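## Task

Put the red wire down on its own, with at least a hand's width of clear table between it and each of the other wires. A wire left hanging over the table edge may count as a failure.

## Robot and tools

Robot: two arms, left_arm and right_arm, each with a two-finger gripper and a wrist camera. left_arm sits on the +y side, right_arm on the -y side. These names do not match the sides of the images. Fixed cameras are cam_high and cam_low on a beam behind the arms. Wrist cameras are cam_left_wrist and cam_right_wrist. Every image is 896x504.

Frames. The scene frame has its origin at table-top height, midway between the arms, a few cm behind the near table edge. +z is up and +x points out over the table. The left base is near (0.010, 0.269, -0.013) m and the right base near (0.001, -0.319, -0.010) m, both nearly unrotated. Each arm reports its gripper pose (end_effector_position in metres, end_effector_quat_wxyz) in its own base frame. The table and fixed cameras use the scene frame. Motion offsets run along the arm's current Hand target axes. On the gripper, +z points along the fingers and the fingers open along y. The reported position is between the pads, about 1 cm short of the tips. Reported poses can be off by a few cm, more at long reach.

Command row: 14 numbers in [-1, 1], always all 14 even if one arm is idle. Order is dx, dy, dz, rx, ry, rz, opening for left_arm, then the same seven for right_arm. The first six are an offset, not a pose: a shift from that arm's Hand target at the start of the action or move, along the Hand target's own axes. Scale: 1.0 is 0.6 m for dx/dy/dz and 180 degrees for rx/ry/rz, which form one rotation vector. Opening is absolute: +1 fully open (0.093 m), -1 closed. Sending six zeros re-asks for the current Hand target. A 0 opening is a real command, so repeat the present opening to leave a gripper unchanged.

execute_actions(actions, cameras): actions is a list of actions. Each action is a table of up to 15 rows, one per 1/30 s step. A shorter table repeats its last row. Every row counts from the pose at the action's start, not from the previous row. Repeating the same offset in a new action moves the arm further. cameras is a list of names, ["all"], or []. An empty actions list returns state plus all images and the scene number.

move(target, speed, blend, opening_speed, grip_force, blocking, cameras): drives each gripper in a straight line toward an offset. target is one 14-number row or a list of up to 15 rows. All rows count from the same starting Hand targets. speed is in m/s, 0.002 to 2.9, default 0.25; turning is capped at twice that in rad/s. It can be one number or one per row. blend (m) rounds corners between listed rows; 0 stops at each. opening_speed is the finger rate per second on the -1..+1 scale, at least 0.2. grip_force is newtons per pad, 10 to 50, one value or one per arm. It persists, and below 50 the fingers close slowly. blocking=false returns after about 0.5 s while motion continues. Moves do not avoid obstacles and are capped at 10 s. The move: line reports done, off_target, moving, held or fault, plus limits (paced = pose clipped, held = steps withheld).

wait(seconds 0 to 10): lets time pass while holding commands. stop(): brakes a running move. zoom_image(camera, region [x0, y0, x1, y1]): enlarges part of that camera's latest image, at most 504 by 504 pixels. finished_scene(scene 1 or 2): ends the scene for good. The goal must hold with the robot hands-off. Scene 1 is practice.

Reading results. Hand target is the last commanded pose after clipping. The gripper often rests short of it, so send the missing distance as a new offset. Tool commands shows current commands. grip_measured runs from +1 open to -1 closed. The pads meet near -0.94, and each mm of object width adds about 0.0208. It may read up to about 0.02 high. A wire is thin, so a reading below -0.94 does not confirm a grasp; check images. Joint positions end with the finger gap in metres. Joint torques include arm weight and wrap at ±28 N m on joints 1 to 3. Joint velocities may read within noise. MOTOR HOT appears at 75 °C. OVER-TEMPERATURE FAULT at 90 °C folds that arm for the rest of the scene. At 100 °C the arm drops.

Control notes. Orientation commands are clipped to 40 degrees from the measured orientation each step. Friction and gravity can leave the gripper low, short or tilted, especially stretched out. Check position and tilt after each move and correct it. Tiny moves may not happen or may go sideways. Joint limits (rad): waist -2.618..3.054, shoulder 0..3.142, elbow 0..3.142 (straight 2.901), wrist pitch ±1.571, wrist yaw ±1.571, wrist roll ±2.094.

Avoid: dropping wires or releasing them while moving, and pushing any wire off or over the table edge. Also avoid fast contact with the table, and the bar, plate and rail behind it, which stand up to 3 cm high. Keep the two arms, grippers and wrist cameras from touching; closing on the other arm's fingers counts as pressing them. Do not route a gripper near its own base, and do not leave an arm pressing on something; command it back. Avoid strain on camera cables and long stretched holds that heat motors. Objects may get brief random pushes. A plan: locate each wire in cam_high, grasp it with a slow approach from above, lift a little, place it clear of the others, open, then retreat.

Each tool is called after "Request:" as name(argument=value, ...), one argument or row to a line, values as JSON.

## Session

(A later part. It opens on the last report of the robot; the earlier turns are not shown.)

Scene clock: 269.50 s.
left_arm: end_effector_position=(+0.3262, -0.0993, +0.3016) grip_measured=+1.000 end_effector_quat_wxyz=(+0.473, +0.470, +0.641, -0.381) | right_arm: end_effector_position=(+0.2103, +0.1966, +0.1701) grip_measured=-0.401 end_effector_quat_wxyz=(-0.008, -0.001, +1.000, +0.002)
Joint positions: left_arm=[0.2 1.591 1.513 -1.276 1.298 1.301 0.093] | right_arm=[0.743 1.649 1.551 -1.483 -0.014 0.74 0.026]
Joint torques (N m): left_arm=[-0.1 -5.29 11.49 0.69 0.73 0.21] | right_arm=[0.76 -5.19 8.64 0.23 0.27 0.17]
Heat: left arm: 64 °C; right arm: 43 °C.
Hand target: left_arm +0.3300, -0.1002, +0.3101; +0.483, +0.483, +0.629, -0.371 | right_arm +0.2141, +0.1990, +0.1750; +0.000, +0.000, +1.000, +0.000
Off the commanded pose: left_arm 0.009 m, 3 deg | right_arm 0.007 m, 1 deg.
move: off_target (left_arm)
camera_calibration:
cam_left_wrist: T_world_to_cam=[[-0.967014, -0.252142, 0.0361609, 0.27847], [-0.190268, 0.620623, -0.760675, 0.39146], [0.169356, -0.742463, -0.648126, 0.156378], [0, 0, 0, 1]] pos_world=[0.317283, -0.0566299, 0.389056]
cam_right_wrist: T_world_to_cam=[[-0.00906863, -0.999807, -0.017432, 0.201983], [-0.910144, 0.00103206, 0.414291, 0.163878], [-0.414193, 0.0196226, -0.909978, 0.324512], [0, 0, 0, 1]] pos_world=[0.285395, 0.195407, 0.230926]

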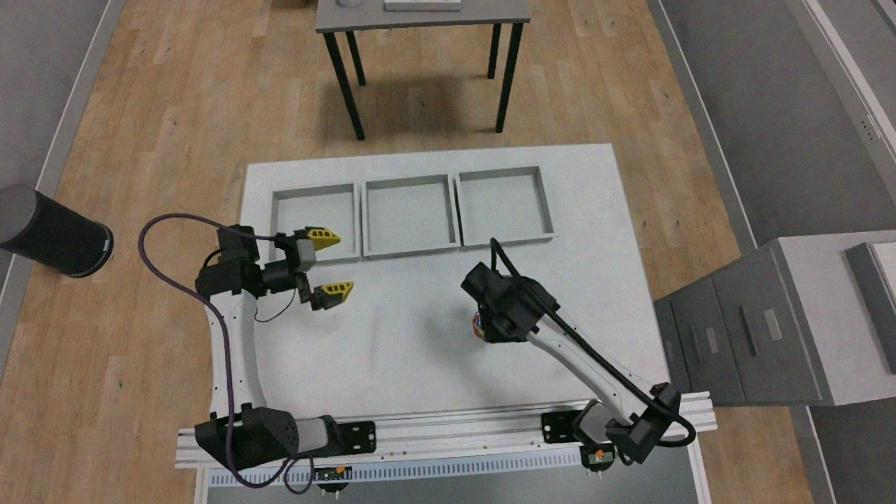

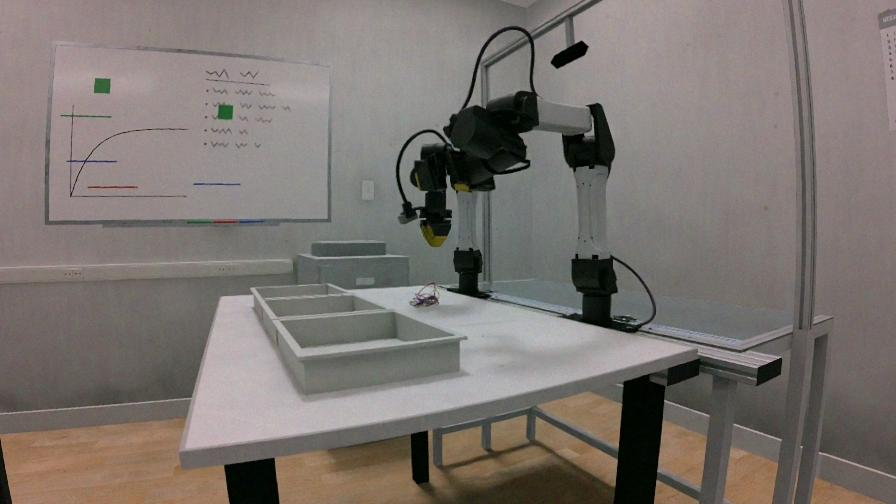

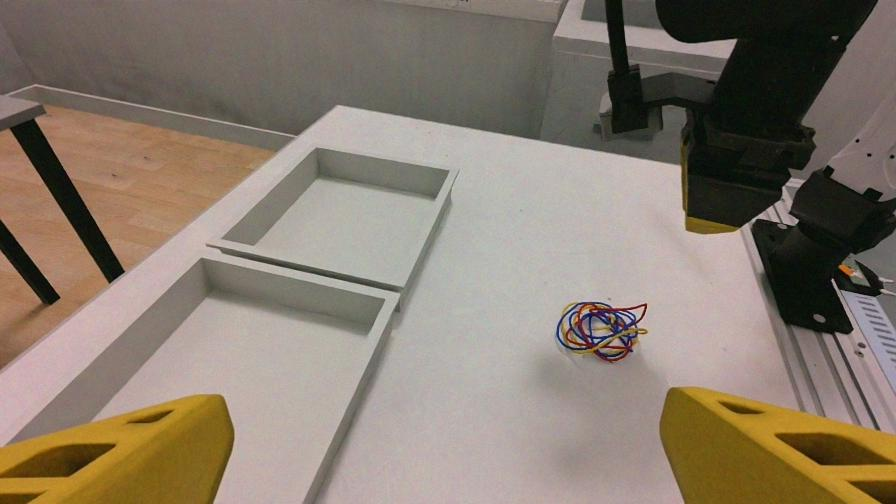

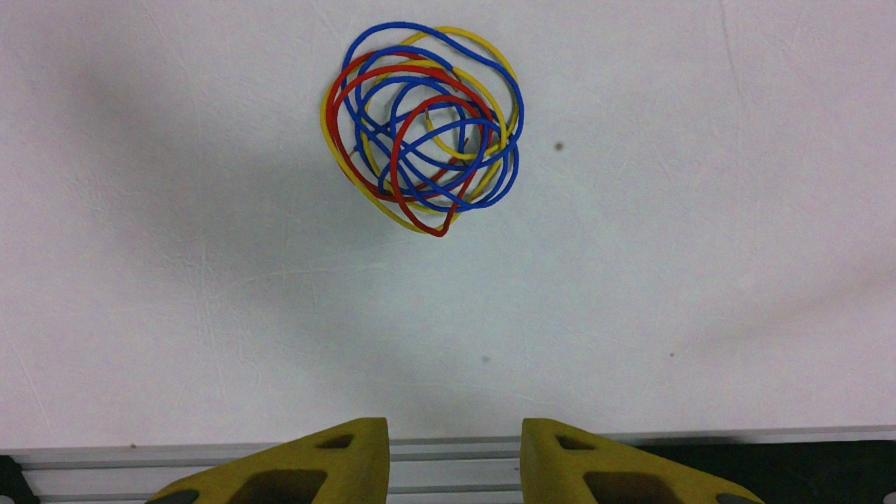

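Request:
move(
  target=[0,0,0,0,0,0,1.0, -0.015, 0.0083, 0.15, 0,0,0, -0.6],
  cameras=["all"],
  speed=0.12,
)

Request:
zoom_image(
  camera="cam_right_wrist",
  region=[298, 204, 598, 504],
)

Request:
zoom_image(
  camera="cam_left_wrist",
  region=[490, 190, 720, 420],
)

Request:
zoom_image(
  camera="cam_low",
  region=[370, 220, 490, 330],
)

Scene clock: 306.37 s.
left_arm: end_effector_position=(+0.3262, -0.0993, +0.3016) grip_measured=+1.000 end_effector_quat_wxyz=(+0.473, +0.470, +0.641, -0.381) | right_arm: end_effector_position=(+0.2188, +0.2044, +0.0880) grip_measured=-0.599 end_effector_quat_wxyz=(-0.007, -0.001, +1.000, +0.003)
Joint positions: left_arm=[0.2 1.591 1.513 -1.276 1.298 1.301 0.093] | right_arm=[0.743 1.695 1.275 -1.157 -0.014 0.741 0.016]
Joint torques (N m): left_arm=[-0.2 -5.45 11.49 0.72 0.71 0.21] | right_arm=[-0.08 -5.76 5.86 0.41 0.24 0.04]
Heat: left arm: 65 °C; right arm: 45 °C.
Hand target: left_arm +0.3300, -0.1002, +0.3101; +0.483, +0.483, +0.629, -0.371 | right_arm +0.2231, +0.2039, +0.0850; +0.000, +0.000, +1.000, +0.000
Off the commanded pose: left_arm 0.009 m, 3 deg | right_arm 0.005 m, 1 deg.
move: off_target (left_arm)
camera_calibration:
cam_left_wrist: T_world_to_cam=[[-0.967014, -0.252142, 0.0361609, 0.27847], [-0.190268, 0.620623, -0.760675, 0.39146], [0.169356, -0.742463, -0.648126, 0.156378], [0, 0, 0, 1]] pos_world=[0.317283, -0.0566299, 0.389056]
cam_right_wrist: T_world_to_cam=[[-0.00976652, -0.999757, -0.0197572, 0.208766], [-0.911182, 0.000759204, 0.412004, 0.206094], [-0.411889, 0.0220262, -0.910968, 0.252169], [0, 0, 0, 1]] pos_world=[0.293693, 0.203004, 0.148931]

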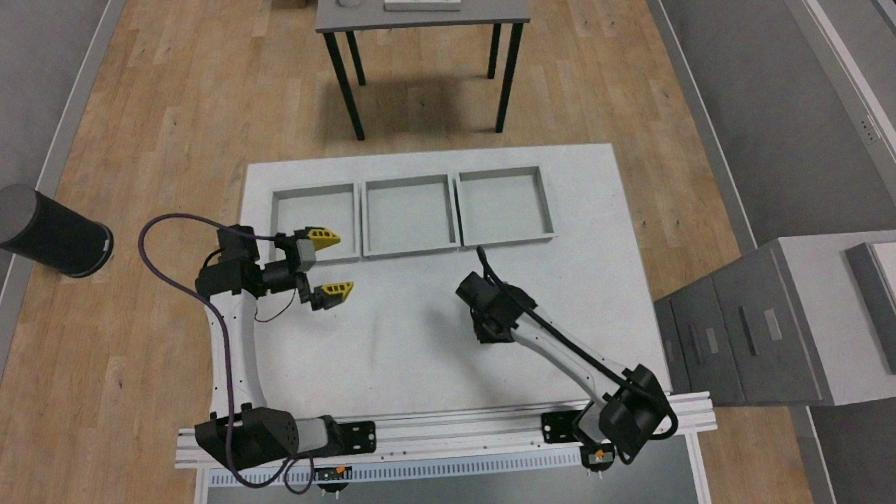

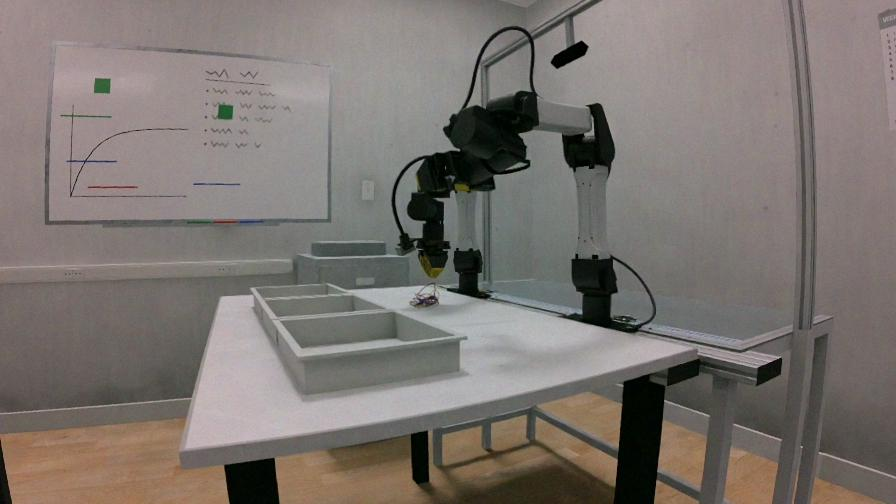

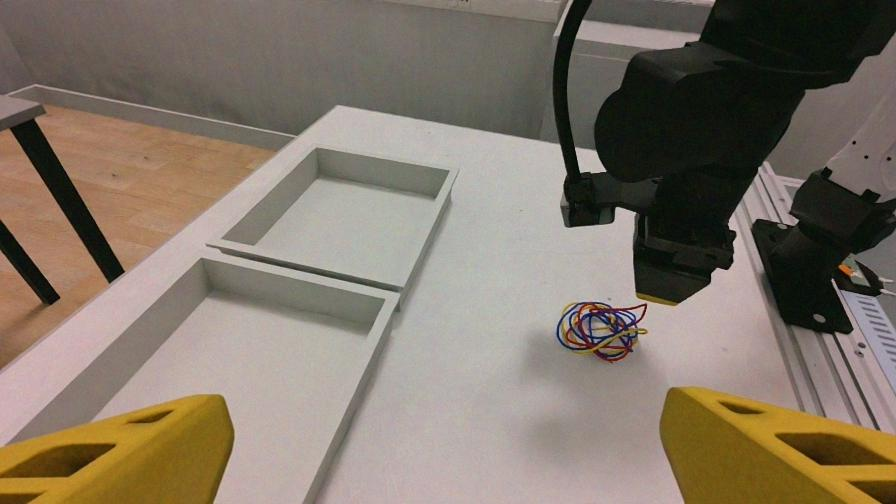

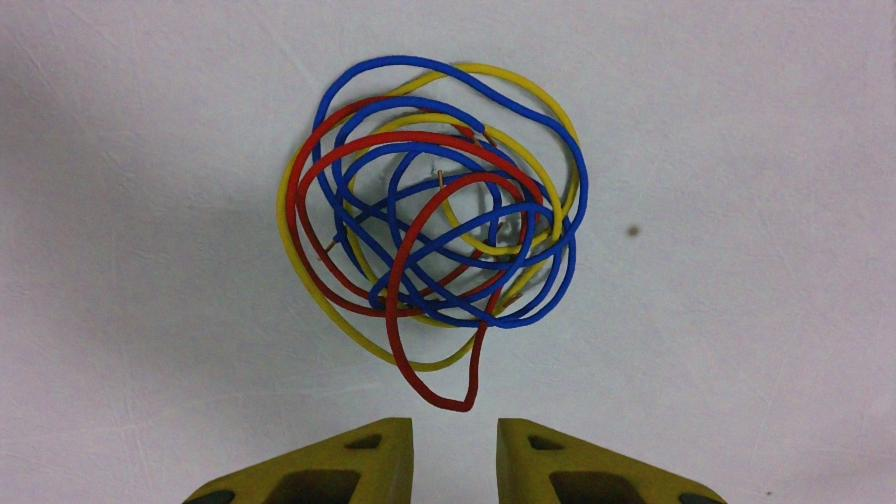

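Scaled by 1.680 from the camera's 896x504 image, which has a finer 1280x720 frame.

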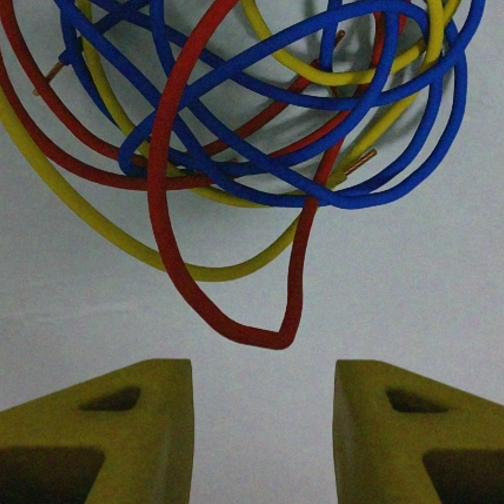

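Scaled by 2.191 from the camera's 896x504 image, which has a finer 1280x720 frame.

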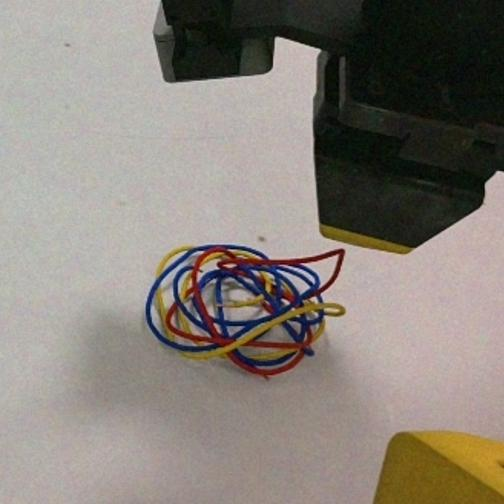

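Scaled by 4.200 from the camera's 896x504 image, which has a finer 1280x720 frame.

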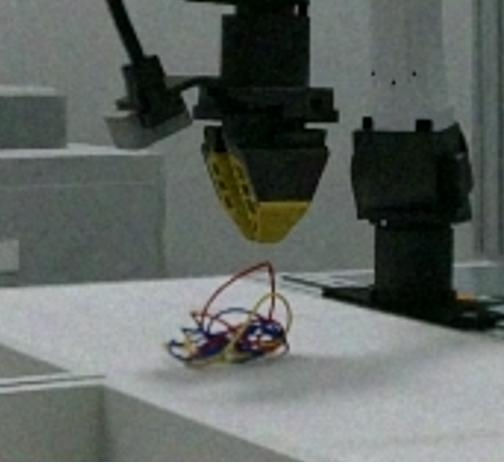

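Request:
move(
  target=[0,0,0,0,0,0,1.0, 0.0033, -0.0033, 0.0317, 0,0,0, -0.7],
  cameras=["all"],
  speed=0.06,
)

Request:
zoom_image(
  camera="cam_right_wrist",
  region=[298, 204, 598, 504],
)

Request:
zoom_image(
  camera="cam_left_wrist",
  region=[490, 190, 720, 420],
)

Request:
zoom_image(
  camera="cam_low",
  region=[370, 220, 490, 330],
)

Scene clock: 326.90 s.
left_arm: end_effector_position=(+0.3262, -0.0993, +0.3016) grip_measured=+1.000 end_effector_quat_wxyz=(+0.473, +0.470, +0.641, -0.381) | right_arm: end_effector_position=(+0.2178, +0.2034, +0.0711) grip_measured=-0.699 end_effector_quat_wxyz=(-0.004, -0.001, +1.000, +0.006)
Joint positions: left_arm=[0.2 1.591 1.513 -1.276 1.298 1.301 0.093] | right_arm=[0.743 1.695 1.207 -1.079 -0.014 0.741 0.012]
Joint torques (N m): left_arm=[-0.24 -5.26 11.38 0.74 0.69 0.19] | right_arm=[-0.06 -5.09 5.34 0.43 0.24 0.05]
Heat: left arm: 66 °C; right arm: 45 °C.
Hand target: left_arm +0.3300, -0.1002, +0.3101; +0.483, +0.483, +0.629, -0.371 | right_arm +0.2211, +0.2019, +0.0660; +0.000, +0.000, +1.000, +0.000
Off the commanded pose: left_arm 0.009 m, 3 deg | right_arm 0.006 m, 1 deg.
move: off_target (left_arm)
camera_calibration:
cam_left_wrist: T_world_to_cam=[[-0.967014, -0.252142, 0.0361609, 0.27847], [-0.190268, 0.620623, -0.760675, 0.39146], [0.169356, -0.742463, -0.648126, 0.156378], [0, 0, 0, 1]] pos_world=[0.317283, -0.0566299, 0.389056]
cam_right_wrist: T_world_to_cam=[[-0.00959977, -0.999616, -0.0259963, 0.207779], [-0.913934, -0.00177799, 0.405859, 0.213568], [-0.40575, 0.0276551, -0.913566, 0.234159], [0, 0, 0, 1]] pos_world=[0.292192, 0.201603, 0.132643]

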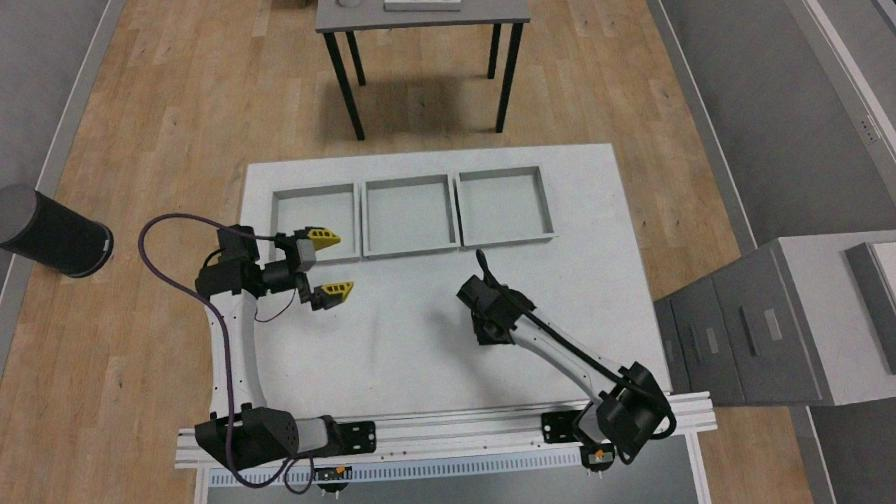

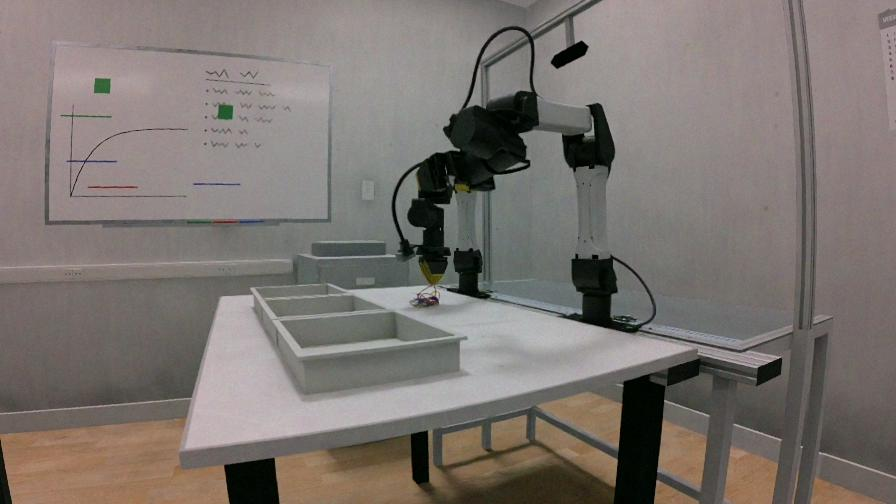

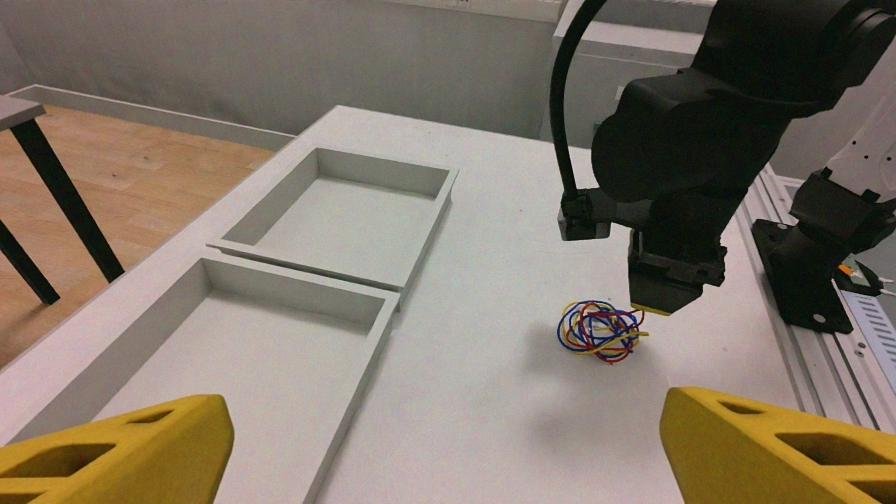

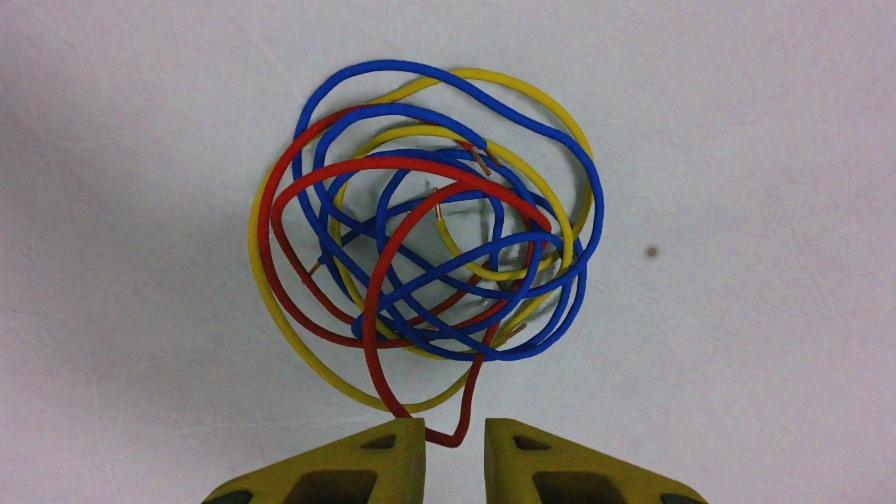

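Scaled by 1.680 from the camera's 896x504 image, which has a finer 1280x720 frame.

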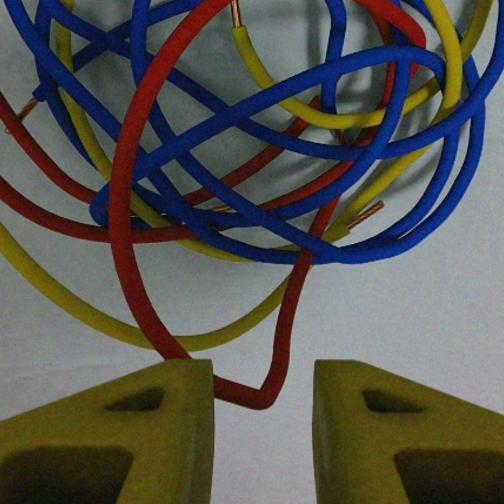

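Scaled by 2.191 from the camera's 896x504 image, which has a finer 1280x720 frame.

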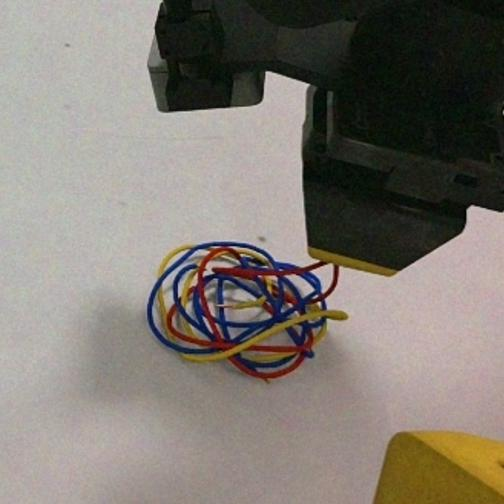

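Scaled by 4.200 from the camera's 896x504 image, which has a finer 1280x720 frame.

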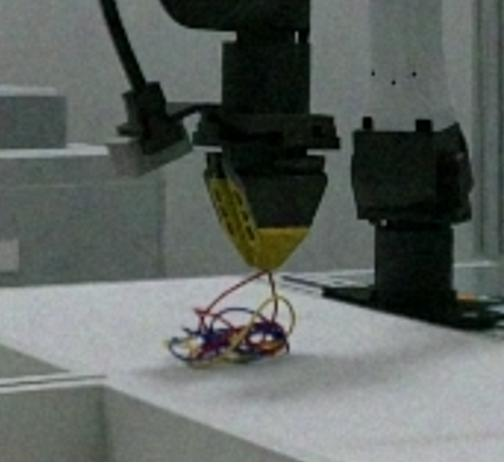

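Request:
move(
  target=[
    [0,0,0,0,0,0,1.0, 0, 0.005, 0, 0,0,0, -0.4],
    [0,0,0,0,0,0,1.0, 0, 0.005, 0.0133, 0,0,0, -0.4],
  ],
  cameras=["cam_low","cam_right_wrist"],
  speed=0.04,
)

Request:
zoom_image(
  camera="cam_right_wrist",
  region=[298, 204, 598, 504],
)

Request:
zoom_image(
  camera="cam_low",
  region=[370, 220, 490, 330],
)

Scene clock: 337.47 s.
left_arm: end_effector_position=(+0.3262, -0.0993, +0.3016) grip_measured=+1.000 end_effector_quat_wxyz=(+0.473, +0.470, +0.641, -0.381) | right_arm: end_effector_position=(+0.2203, +0.2057, +0.0630) grip_measured=-0.401 end_effector_quat_wxyz=(-0.003, -0.001, +1.000, +0.008)
Joint positions: left_arm=[0.2 1.591 1.513 -1.276 1.298 1.301 0.093] | right_arm=[0.743 1.713 1.194 -1.045 -0.014 0.741 0.026]
Joint torques (N m): left_arm=[-0.18 -5.3 11.38 0.7 0.71 0.22] | right_arm=[0.87 -5.57 5.27 0.51 0.24 0.17]
Heat: left arm: 66 °C; right arm: 44 °C.
Hand target: left_arm +0.3300, -0.1002, +0.3101; +0.483, +0.483, +0.629, -0.371 | right_arm +0.2212, +0.2050, +0.0580; +0.000, +0.000, +1.000, +0.000
Off the commanded pose: left_arm 0.009 m, 3 deg | right_arm 0.005 m, 1 deg.
move: off_target (left_arm)
camera_calibration:
cam_right_wrist: T_world_to_cam=[[-0.00958438, -0.999553, -0.0283042, 0.210063], [-0.914959, -0.00265374, 0.403539, 0.219779], [-0.403434, 0.0297649, -0.914525, 0.226775], [0, 0, 0, 1]] pos_world=[0.294591, 0.203802, 0.124647]
Images, in order (width x height): cam_low 896x504, cam_right_wrist 896x504.

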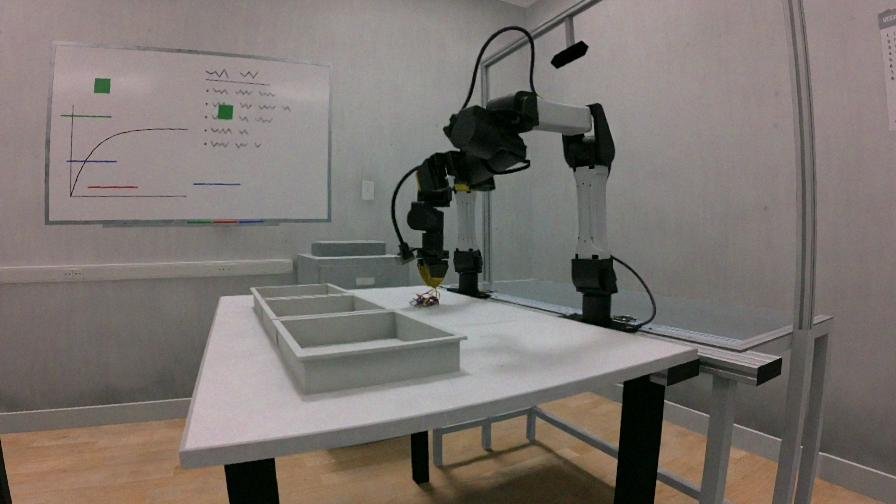

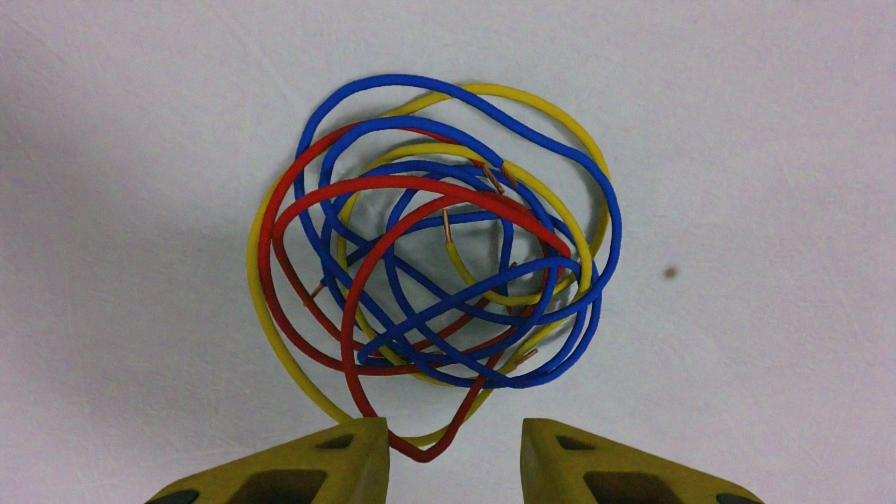

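Scaled by 1.680 from the camera's 896x504 image, which has a finer 1280x720 frame.

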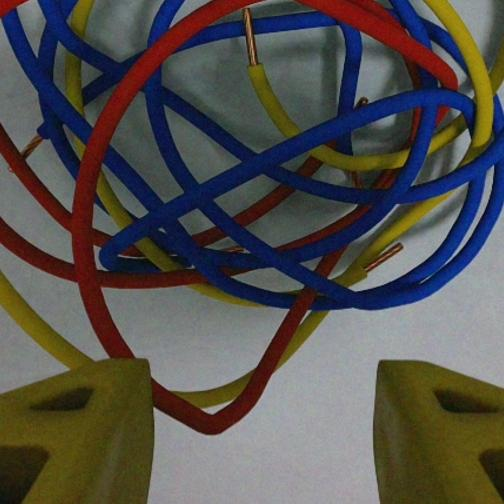

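Scaled by 4.200 from the camera's 896x504 image, which has a finer 1280x720 frame.

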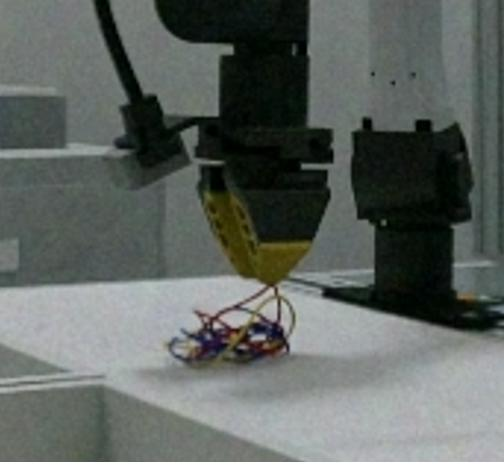

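Request:
move(
  target=[
    [0,0,0,0,0,0,1.0, 0, -0.003, 0.005, 0,0,0, -0.94],
    [0,0,0,0,0,0,1.0, 0, -0.003, -0.06, 0,0,0, -0.94],
  ],
  cameras=["cam_low","cam_right_wrist","cam_left_wrist"],
  speed=0.04,
  opening_speed=0.4,
)

Request:
zoom_image(
  camera="cam_right_wrist",
  region=[298, 204, 598, 504],
)

Request:
zoom_image(
  camera="cam_low",
  region=[370, 220, 490, 330],
)

Request:
zoom_image(
  camera="cam_left_wrist",
  region=[490, 190, 720, 420],
)

Scene clock: 353.13 s.
left_arm: end_effector_position=(+0.3262, -0.0993, +0.3016) grip_measured=+1.000 end_effector_quat_wxyz=(+0.473, +0.470, +0.641, -0.381) | right_arm: end_effector_position=(+0.2141, +0.2001, +0.0798) grip_measured=-0.938 end_effector_quat_wxyz=(-0.021, -0.001, +1.000, -0.010)
Joint positions: left_arm=[0.2 1.591 1.513 -1.276 1.298 1.301 0.093] | right_arm=[0.743 1.713 1.261 -1.164 -0.014 0.741 0]
Joint torques (N m): left_arm=[-0.2 -5.26 11.4 0.73 0.71 0.23] | right_arm=[0.08 -8.59 8.59 0.21 0.19 0.09]
Heat: left arm: 66 °C; right arm: 43 °C.
Hand target: left_arm +0.3300, -0.1002, +0.3101; +0.483, +0.483, +0.629, -0.371 | right_arm +0.2211, +0.2032, +0.0940; +0.000, +0.000, +1.000, +0.000
Off the commanded pose: left_arm 0.009 m, 3 deg | right_arm 0.016 m, 3 deg.
move: off_target (left_arm, right_arm)
camera_calibration:
cam_left_wrist: T_world_to_cam=[[-0.967014, -0.252142, 0.0361609, 0.27847], [-0.190268, 0.620623, -0.760675, 0.39146], [0.169356, -0.742463, -0.648126, 0.156378], [0, 0, 0, 1]] pos_world=[0.317283, -0.0566299, 0.389056]
cam_right_wrist: T_world_to_cam=[[-0.00998556, -0.999927, 0.00687007, 0.202146], [-0.898996, 0.0119855, 0.437792, 0.198269], [-0.437843, -0.00180456, -0.89905, 0.252232], [0, 0, 0, 1]] pos_world=[0.290699, 0.20021, 0.138579]
Images, in order (width x height): cam_low 896x504, cam_left_wrist 896x504, cam_right_wrist 896x504.

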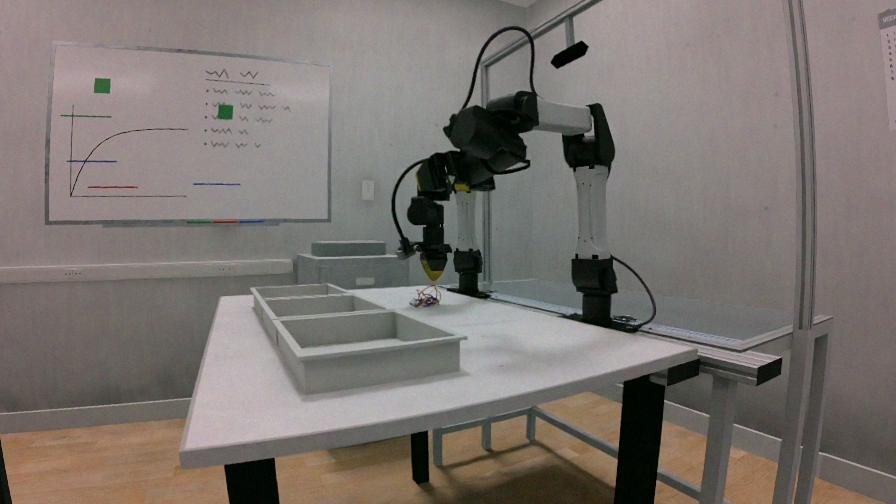

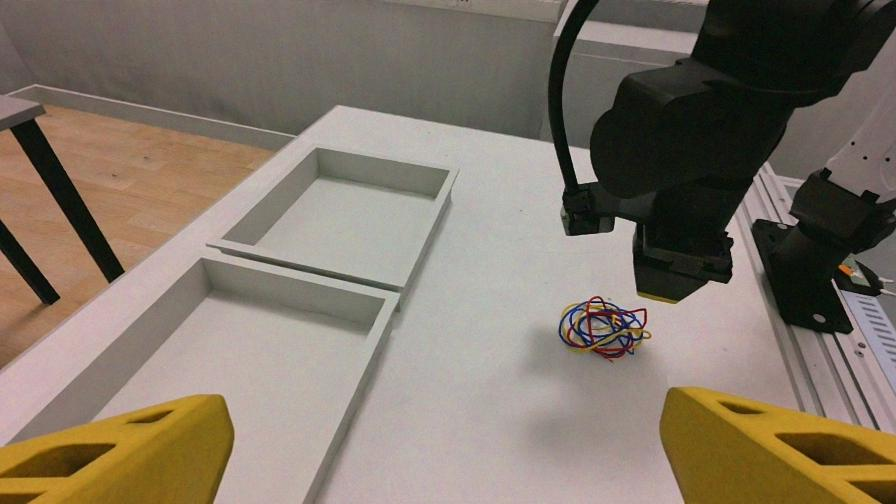

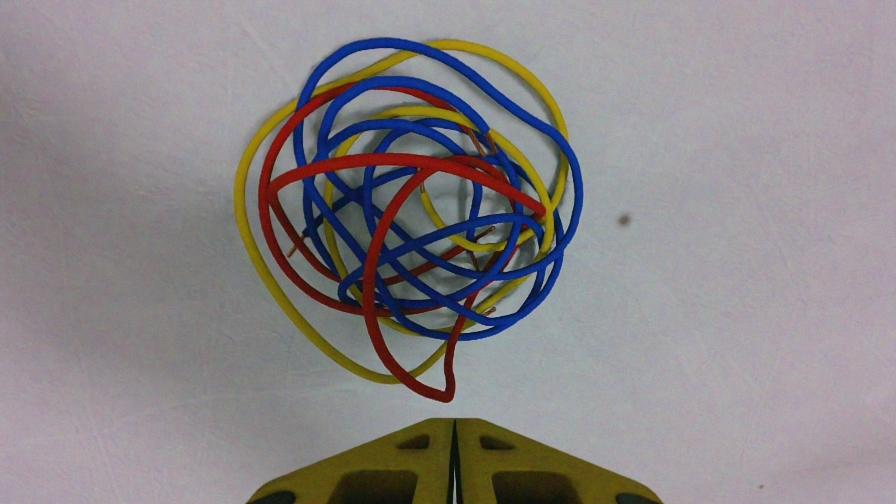

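Scaled by 1.680 from the camera's 896x504 image, which has a finer 1280x720 frame.

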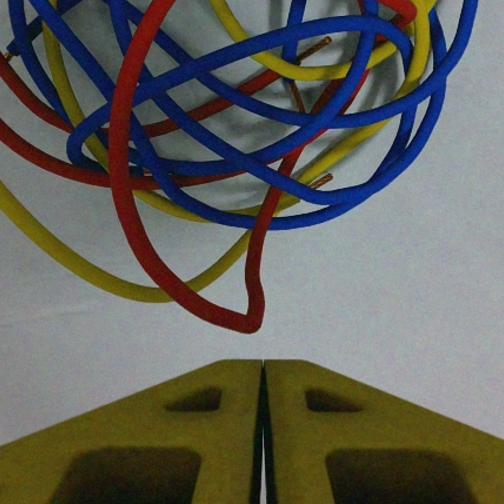

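Scaled by 4.200 from the camera's 896x504 image, which has a finer 1280x720 frame.

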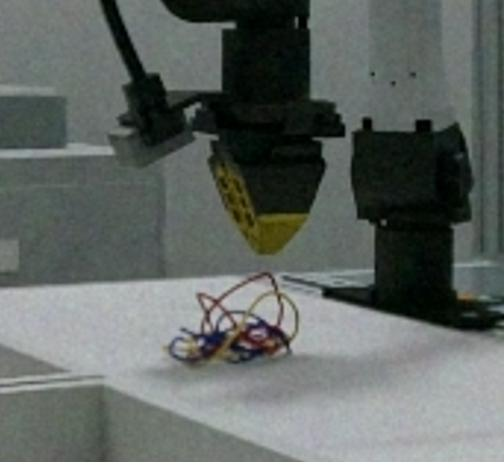

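Scaled by 2.191 from the camera's 896x504 image, which has a finer 1280x720 frame.

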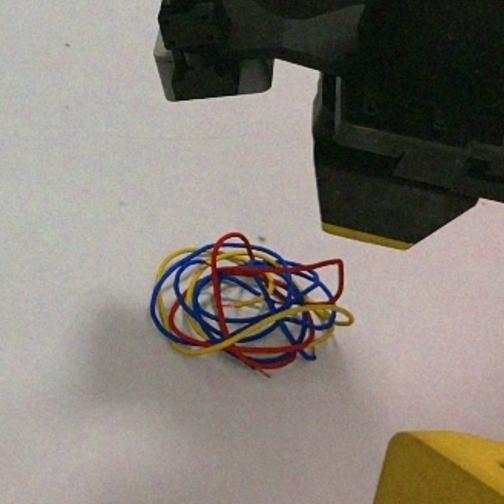

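Request:
zoom_image(
  camera="cam_right_wrist",
  region=[220, 20, 420, 220],
)

Request:
zoom_image(
  camera="cam_right_wrist",
  region=[400, 20, 600, 220],
)

Request:
zoom_image(
  camera="cam_right_wrist",
  region=[220, 210, 420, 410],
)

Request:
zoom_image(
  camera="cam_right_wrist",
  region=[400, 210, 600, 410],
)

Scaled by 2.520 from the camera's 896x504 image, which has a finer 1280x720 frame.

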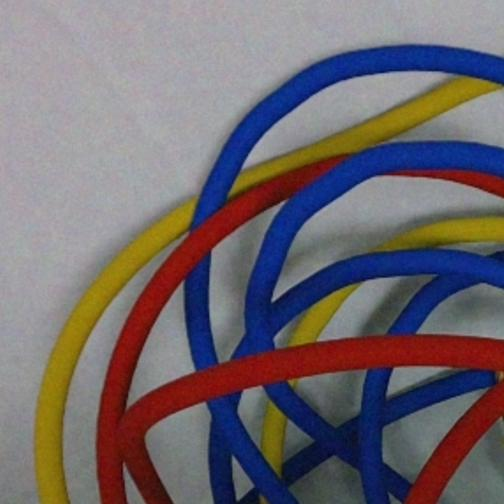

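Scaled by 2.520 from the camera's 896x504 image, which has a finer 1280x720 frame.

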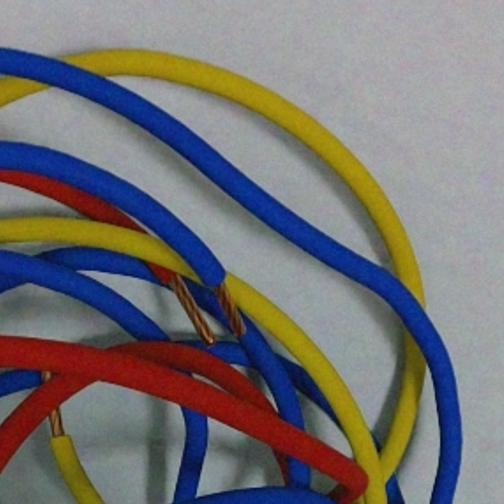

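Scaled by 2.520 from the camera's 896x504 image, which has a finer 1280x720 frame.

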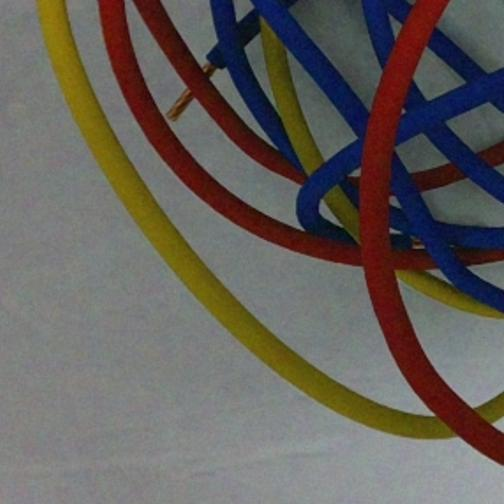

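Scaled by 2.520 from the camera's 896x504 image, which has a finer 1280x720 frame.

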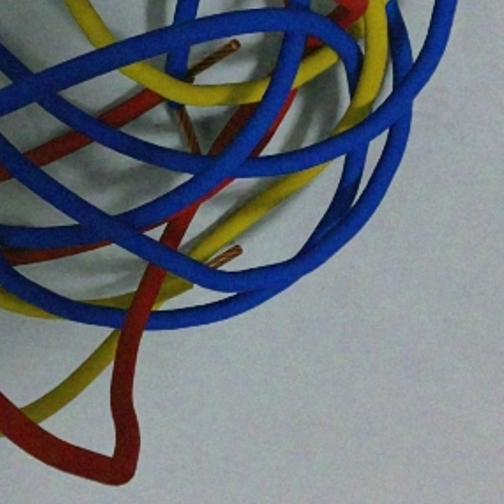

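Request:
move(
  target=[
    [0,0,0,0,0,0,1.0, 0, 0, -0.08, 0,0,0, -0.94],
    [0,0,0,0,0,0,1.0, -0.0017, -0.1133, -0.02, -0.3226,-0.3524,-0.3642, -0.65],
  ],
  cameras=["all"],
  speed=0.2,
  blend=[0.02, 0],
)

Request:
zoom_image(
  camera="cam_left_wrist",
  region=[490, 190, 720, 420],
)

Request:
zoom_image(
  camera="cam_low",
  region=[370, 220, 490, 330],
)

Scene clock: 439.23 s.
left_arm: end_effector_position=(+0.3262, -0.0993, +0.3016) grip_measured=+1.000 end_effector_quat_wxyz=(+0.473, +0.470, +0.641, -0.381) | right_arm: end_effector_position=(+0.2135, +0.1377, +0.0987) grip_measured=-0.651 end_effector_quat_wxyz=(+0.460, -0.493, +0.595, +0.437)
Joint positions: left_arm=[0.2 1.591 1.513 -1.276 1.298 1.301 0.093] | right_arm=[-0.135 1.558 0.567 -0.655 -1.373 -1.579 0.014]
Joint torques (N m): left_arm=[-0.21 -5.41 11.37 0.73 0.7 0.16] | right_arm=[-0.75 -3.41 7.21 0.14 -0.94 -0.09]
Heat: left arm: 68 °C; right arm: 45 °C.
Hand target: left_arm +0.3300, -0.1002, +0.3101; +0.483, +0.483, +0.629, -0.371 | right_arm +0.2221, +0.1352, +0.1060; +0.475, -0.491, +0.587, +0.435
Off the commanded pose: left_arm 0.009 m, 3 deg | right_arm 0.012 m, 2 deg.
move: off_target (left_arm, right_arm); target 2's new opening was sent with right_arm's hand 0.011 m and 2 deg from that target
camera_calibration:
cam_left_wrist: T_world_to_cam=[[-0.967014, -0.252142, 0.0361609, 0.27847], [-0.190268, 0.620623, -0.760675, 0.39146], [0.169356, -0.742463, -0.648126, 0.156378], [0, 0, 0, 1]] pos_world=[0.317283, -0.0566299, 0.389056]
cam_right_wrist: T_world_to_cam=[[0.989396, -0.121307, -0.0798795, -0.186075], [-0.134532, -0.558092, -0.818801, 0.229534], [0.0547458, 0.820865, -0.568493, 0.017819], [0, 0, 0, 1]] pos_world=[0.214006, 0.0909021, 0.183209]

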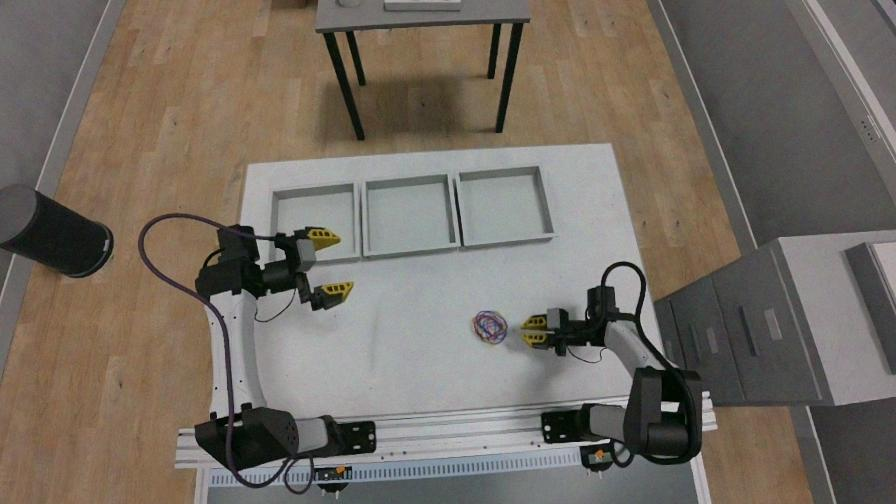

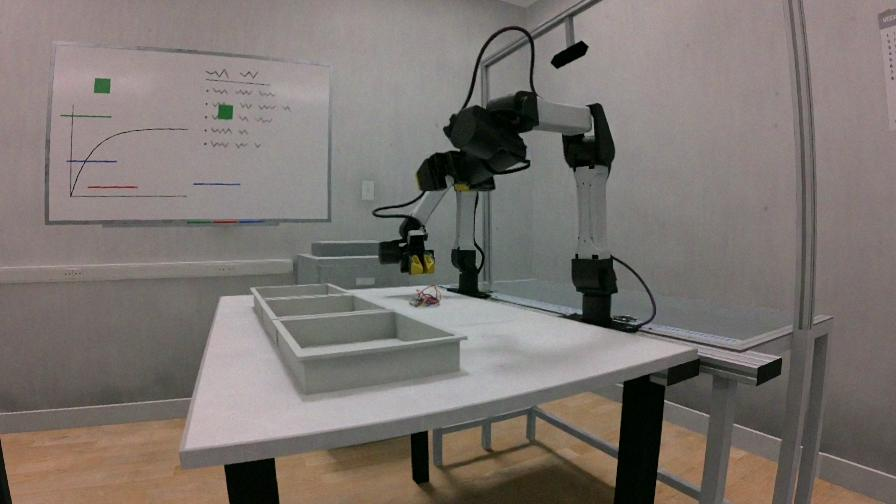

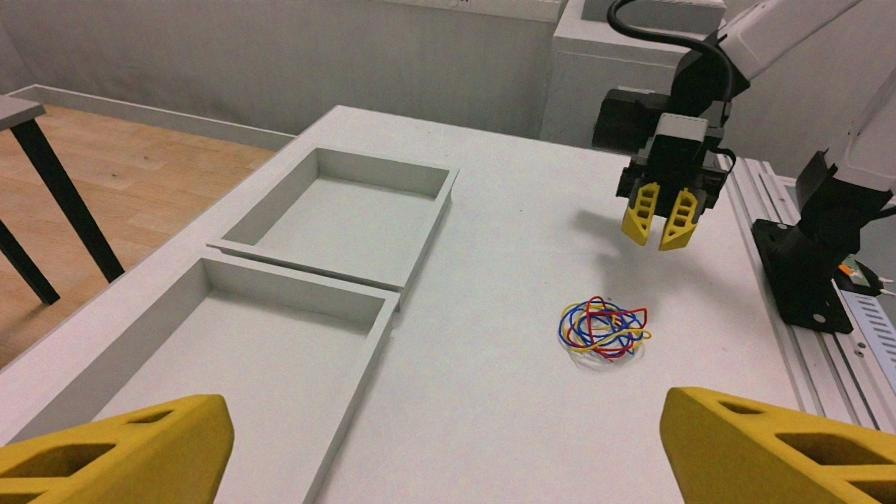

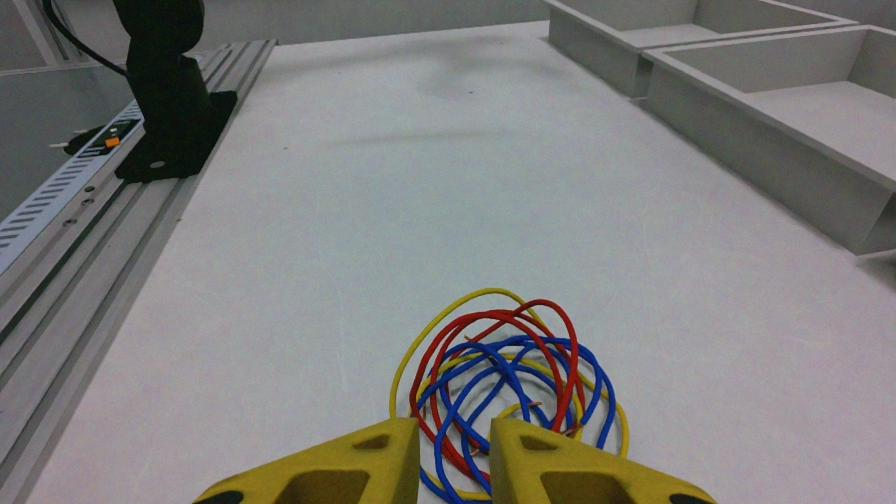

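Scaled by 2.191 from the camera's 896x504 image, which has a finer 1280x720 frame.

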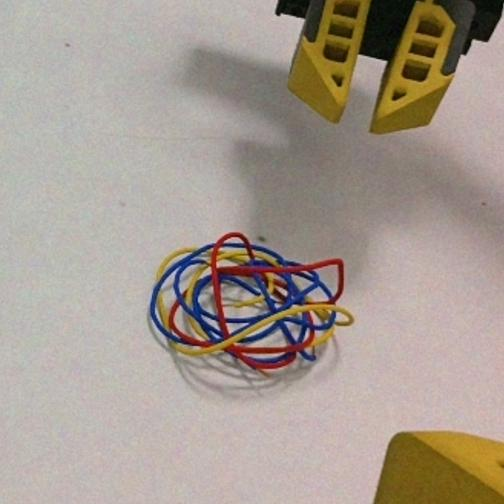

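Scaled by 4.200 from the camera's 896x504 image, which has a finer 1280x720 frame.

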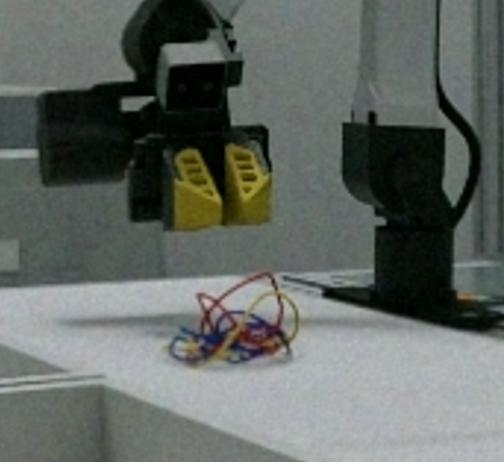

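Request:
zoom_image(
  camera="cam_right_wrist",
  region=[370, 270, 650, 504],
)

Scaled by 1.800 from the camera's 896x504 image, which has a finer 1280x720 frame.

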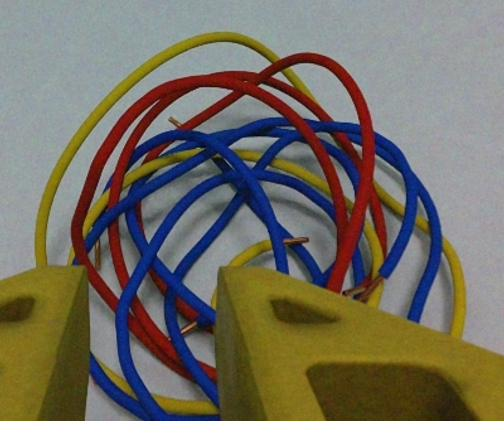

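Request:
zoom_image(
  camera="cam_high",
  region=[450, 290, 550, 360],
)

Scaled by 5.040 from the camera's 896x504 image, which has a finer 1280x720 frame.

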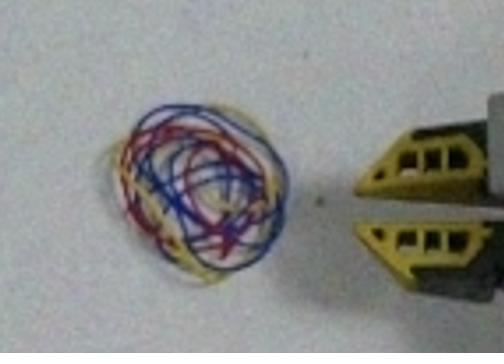

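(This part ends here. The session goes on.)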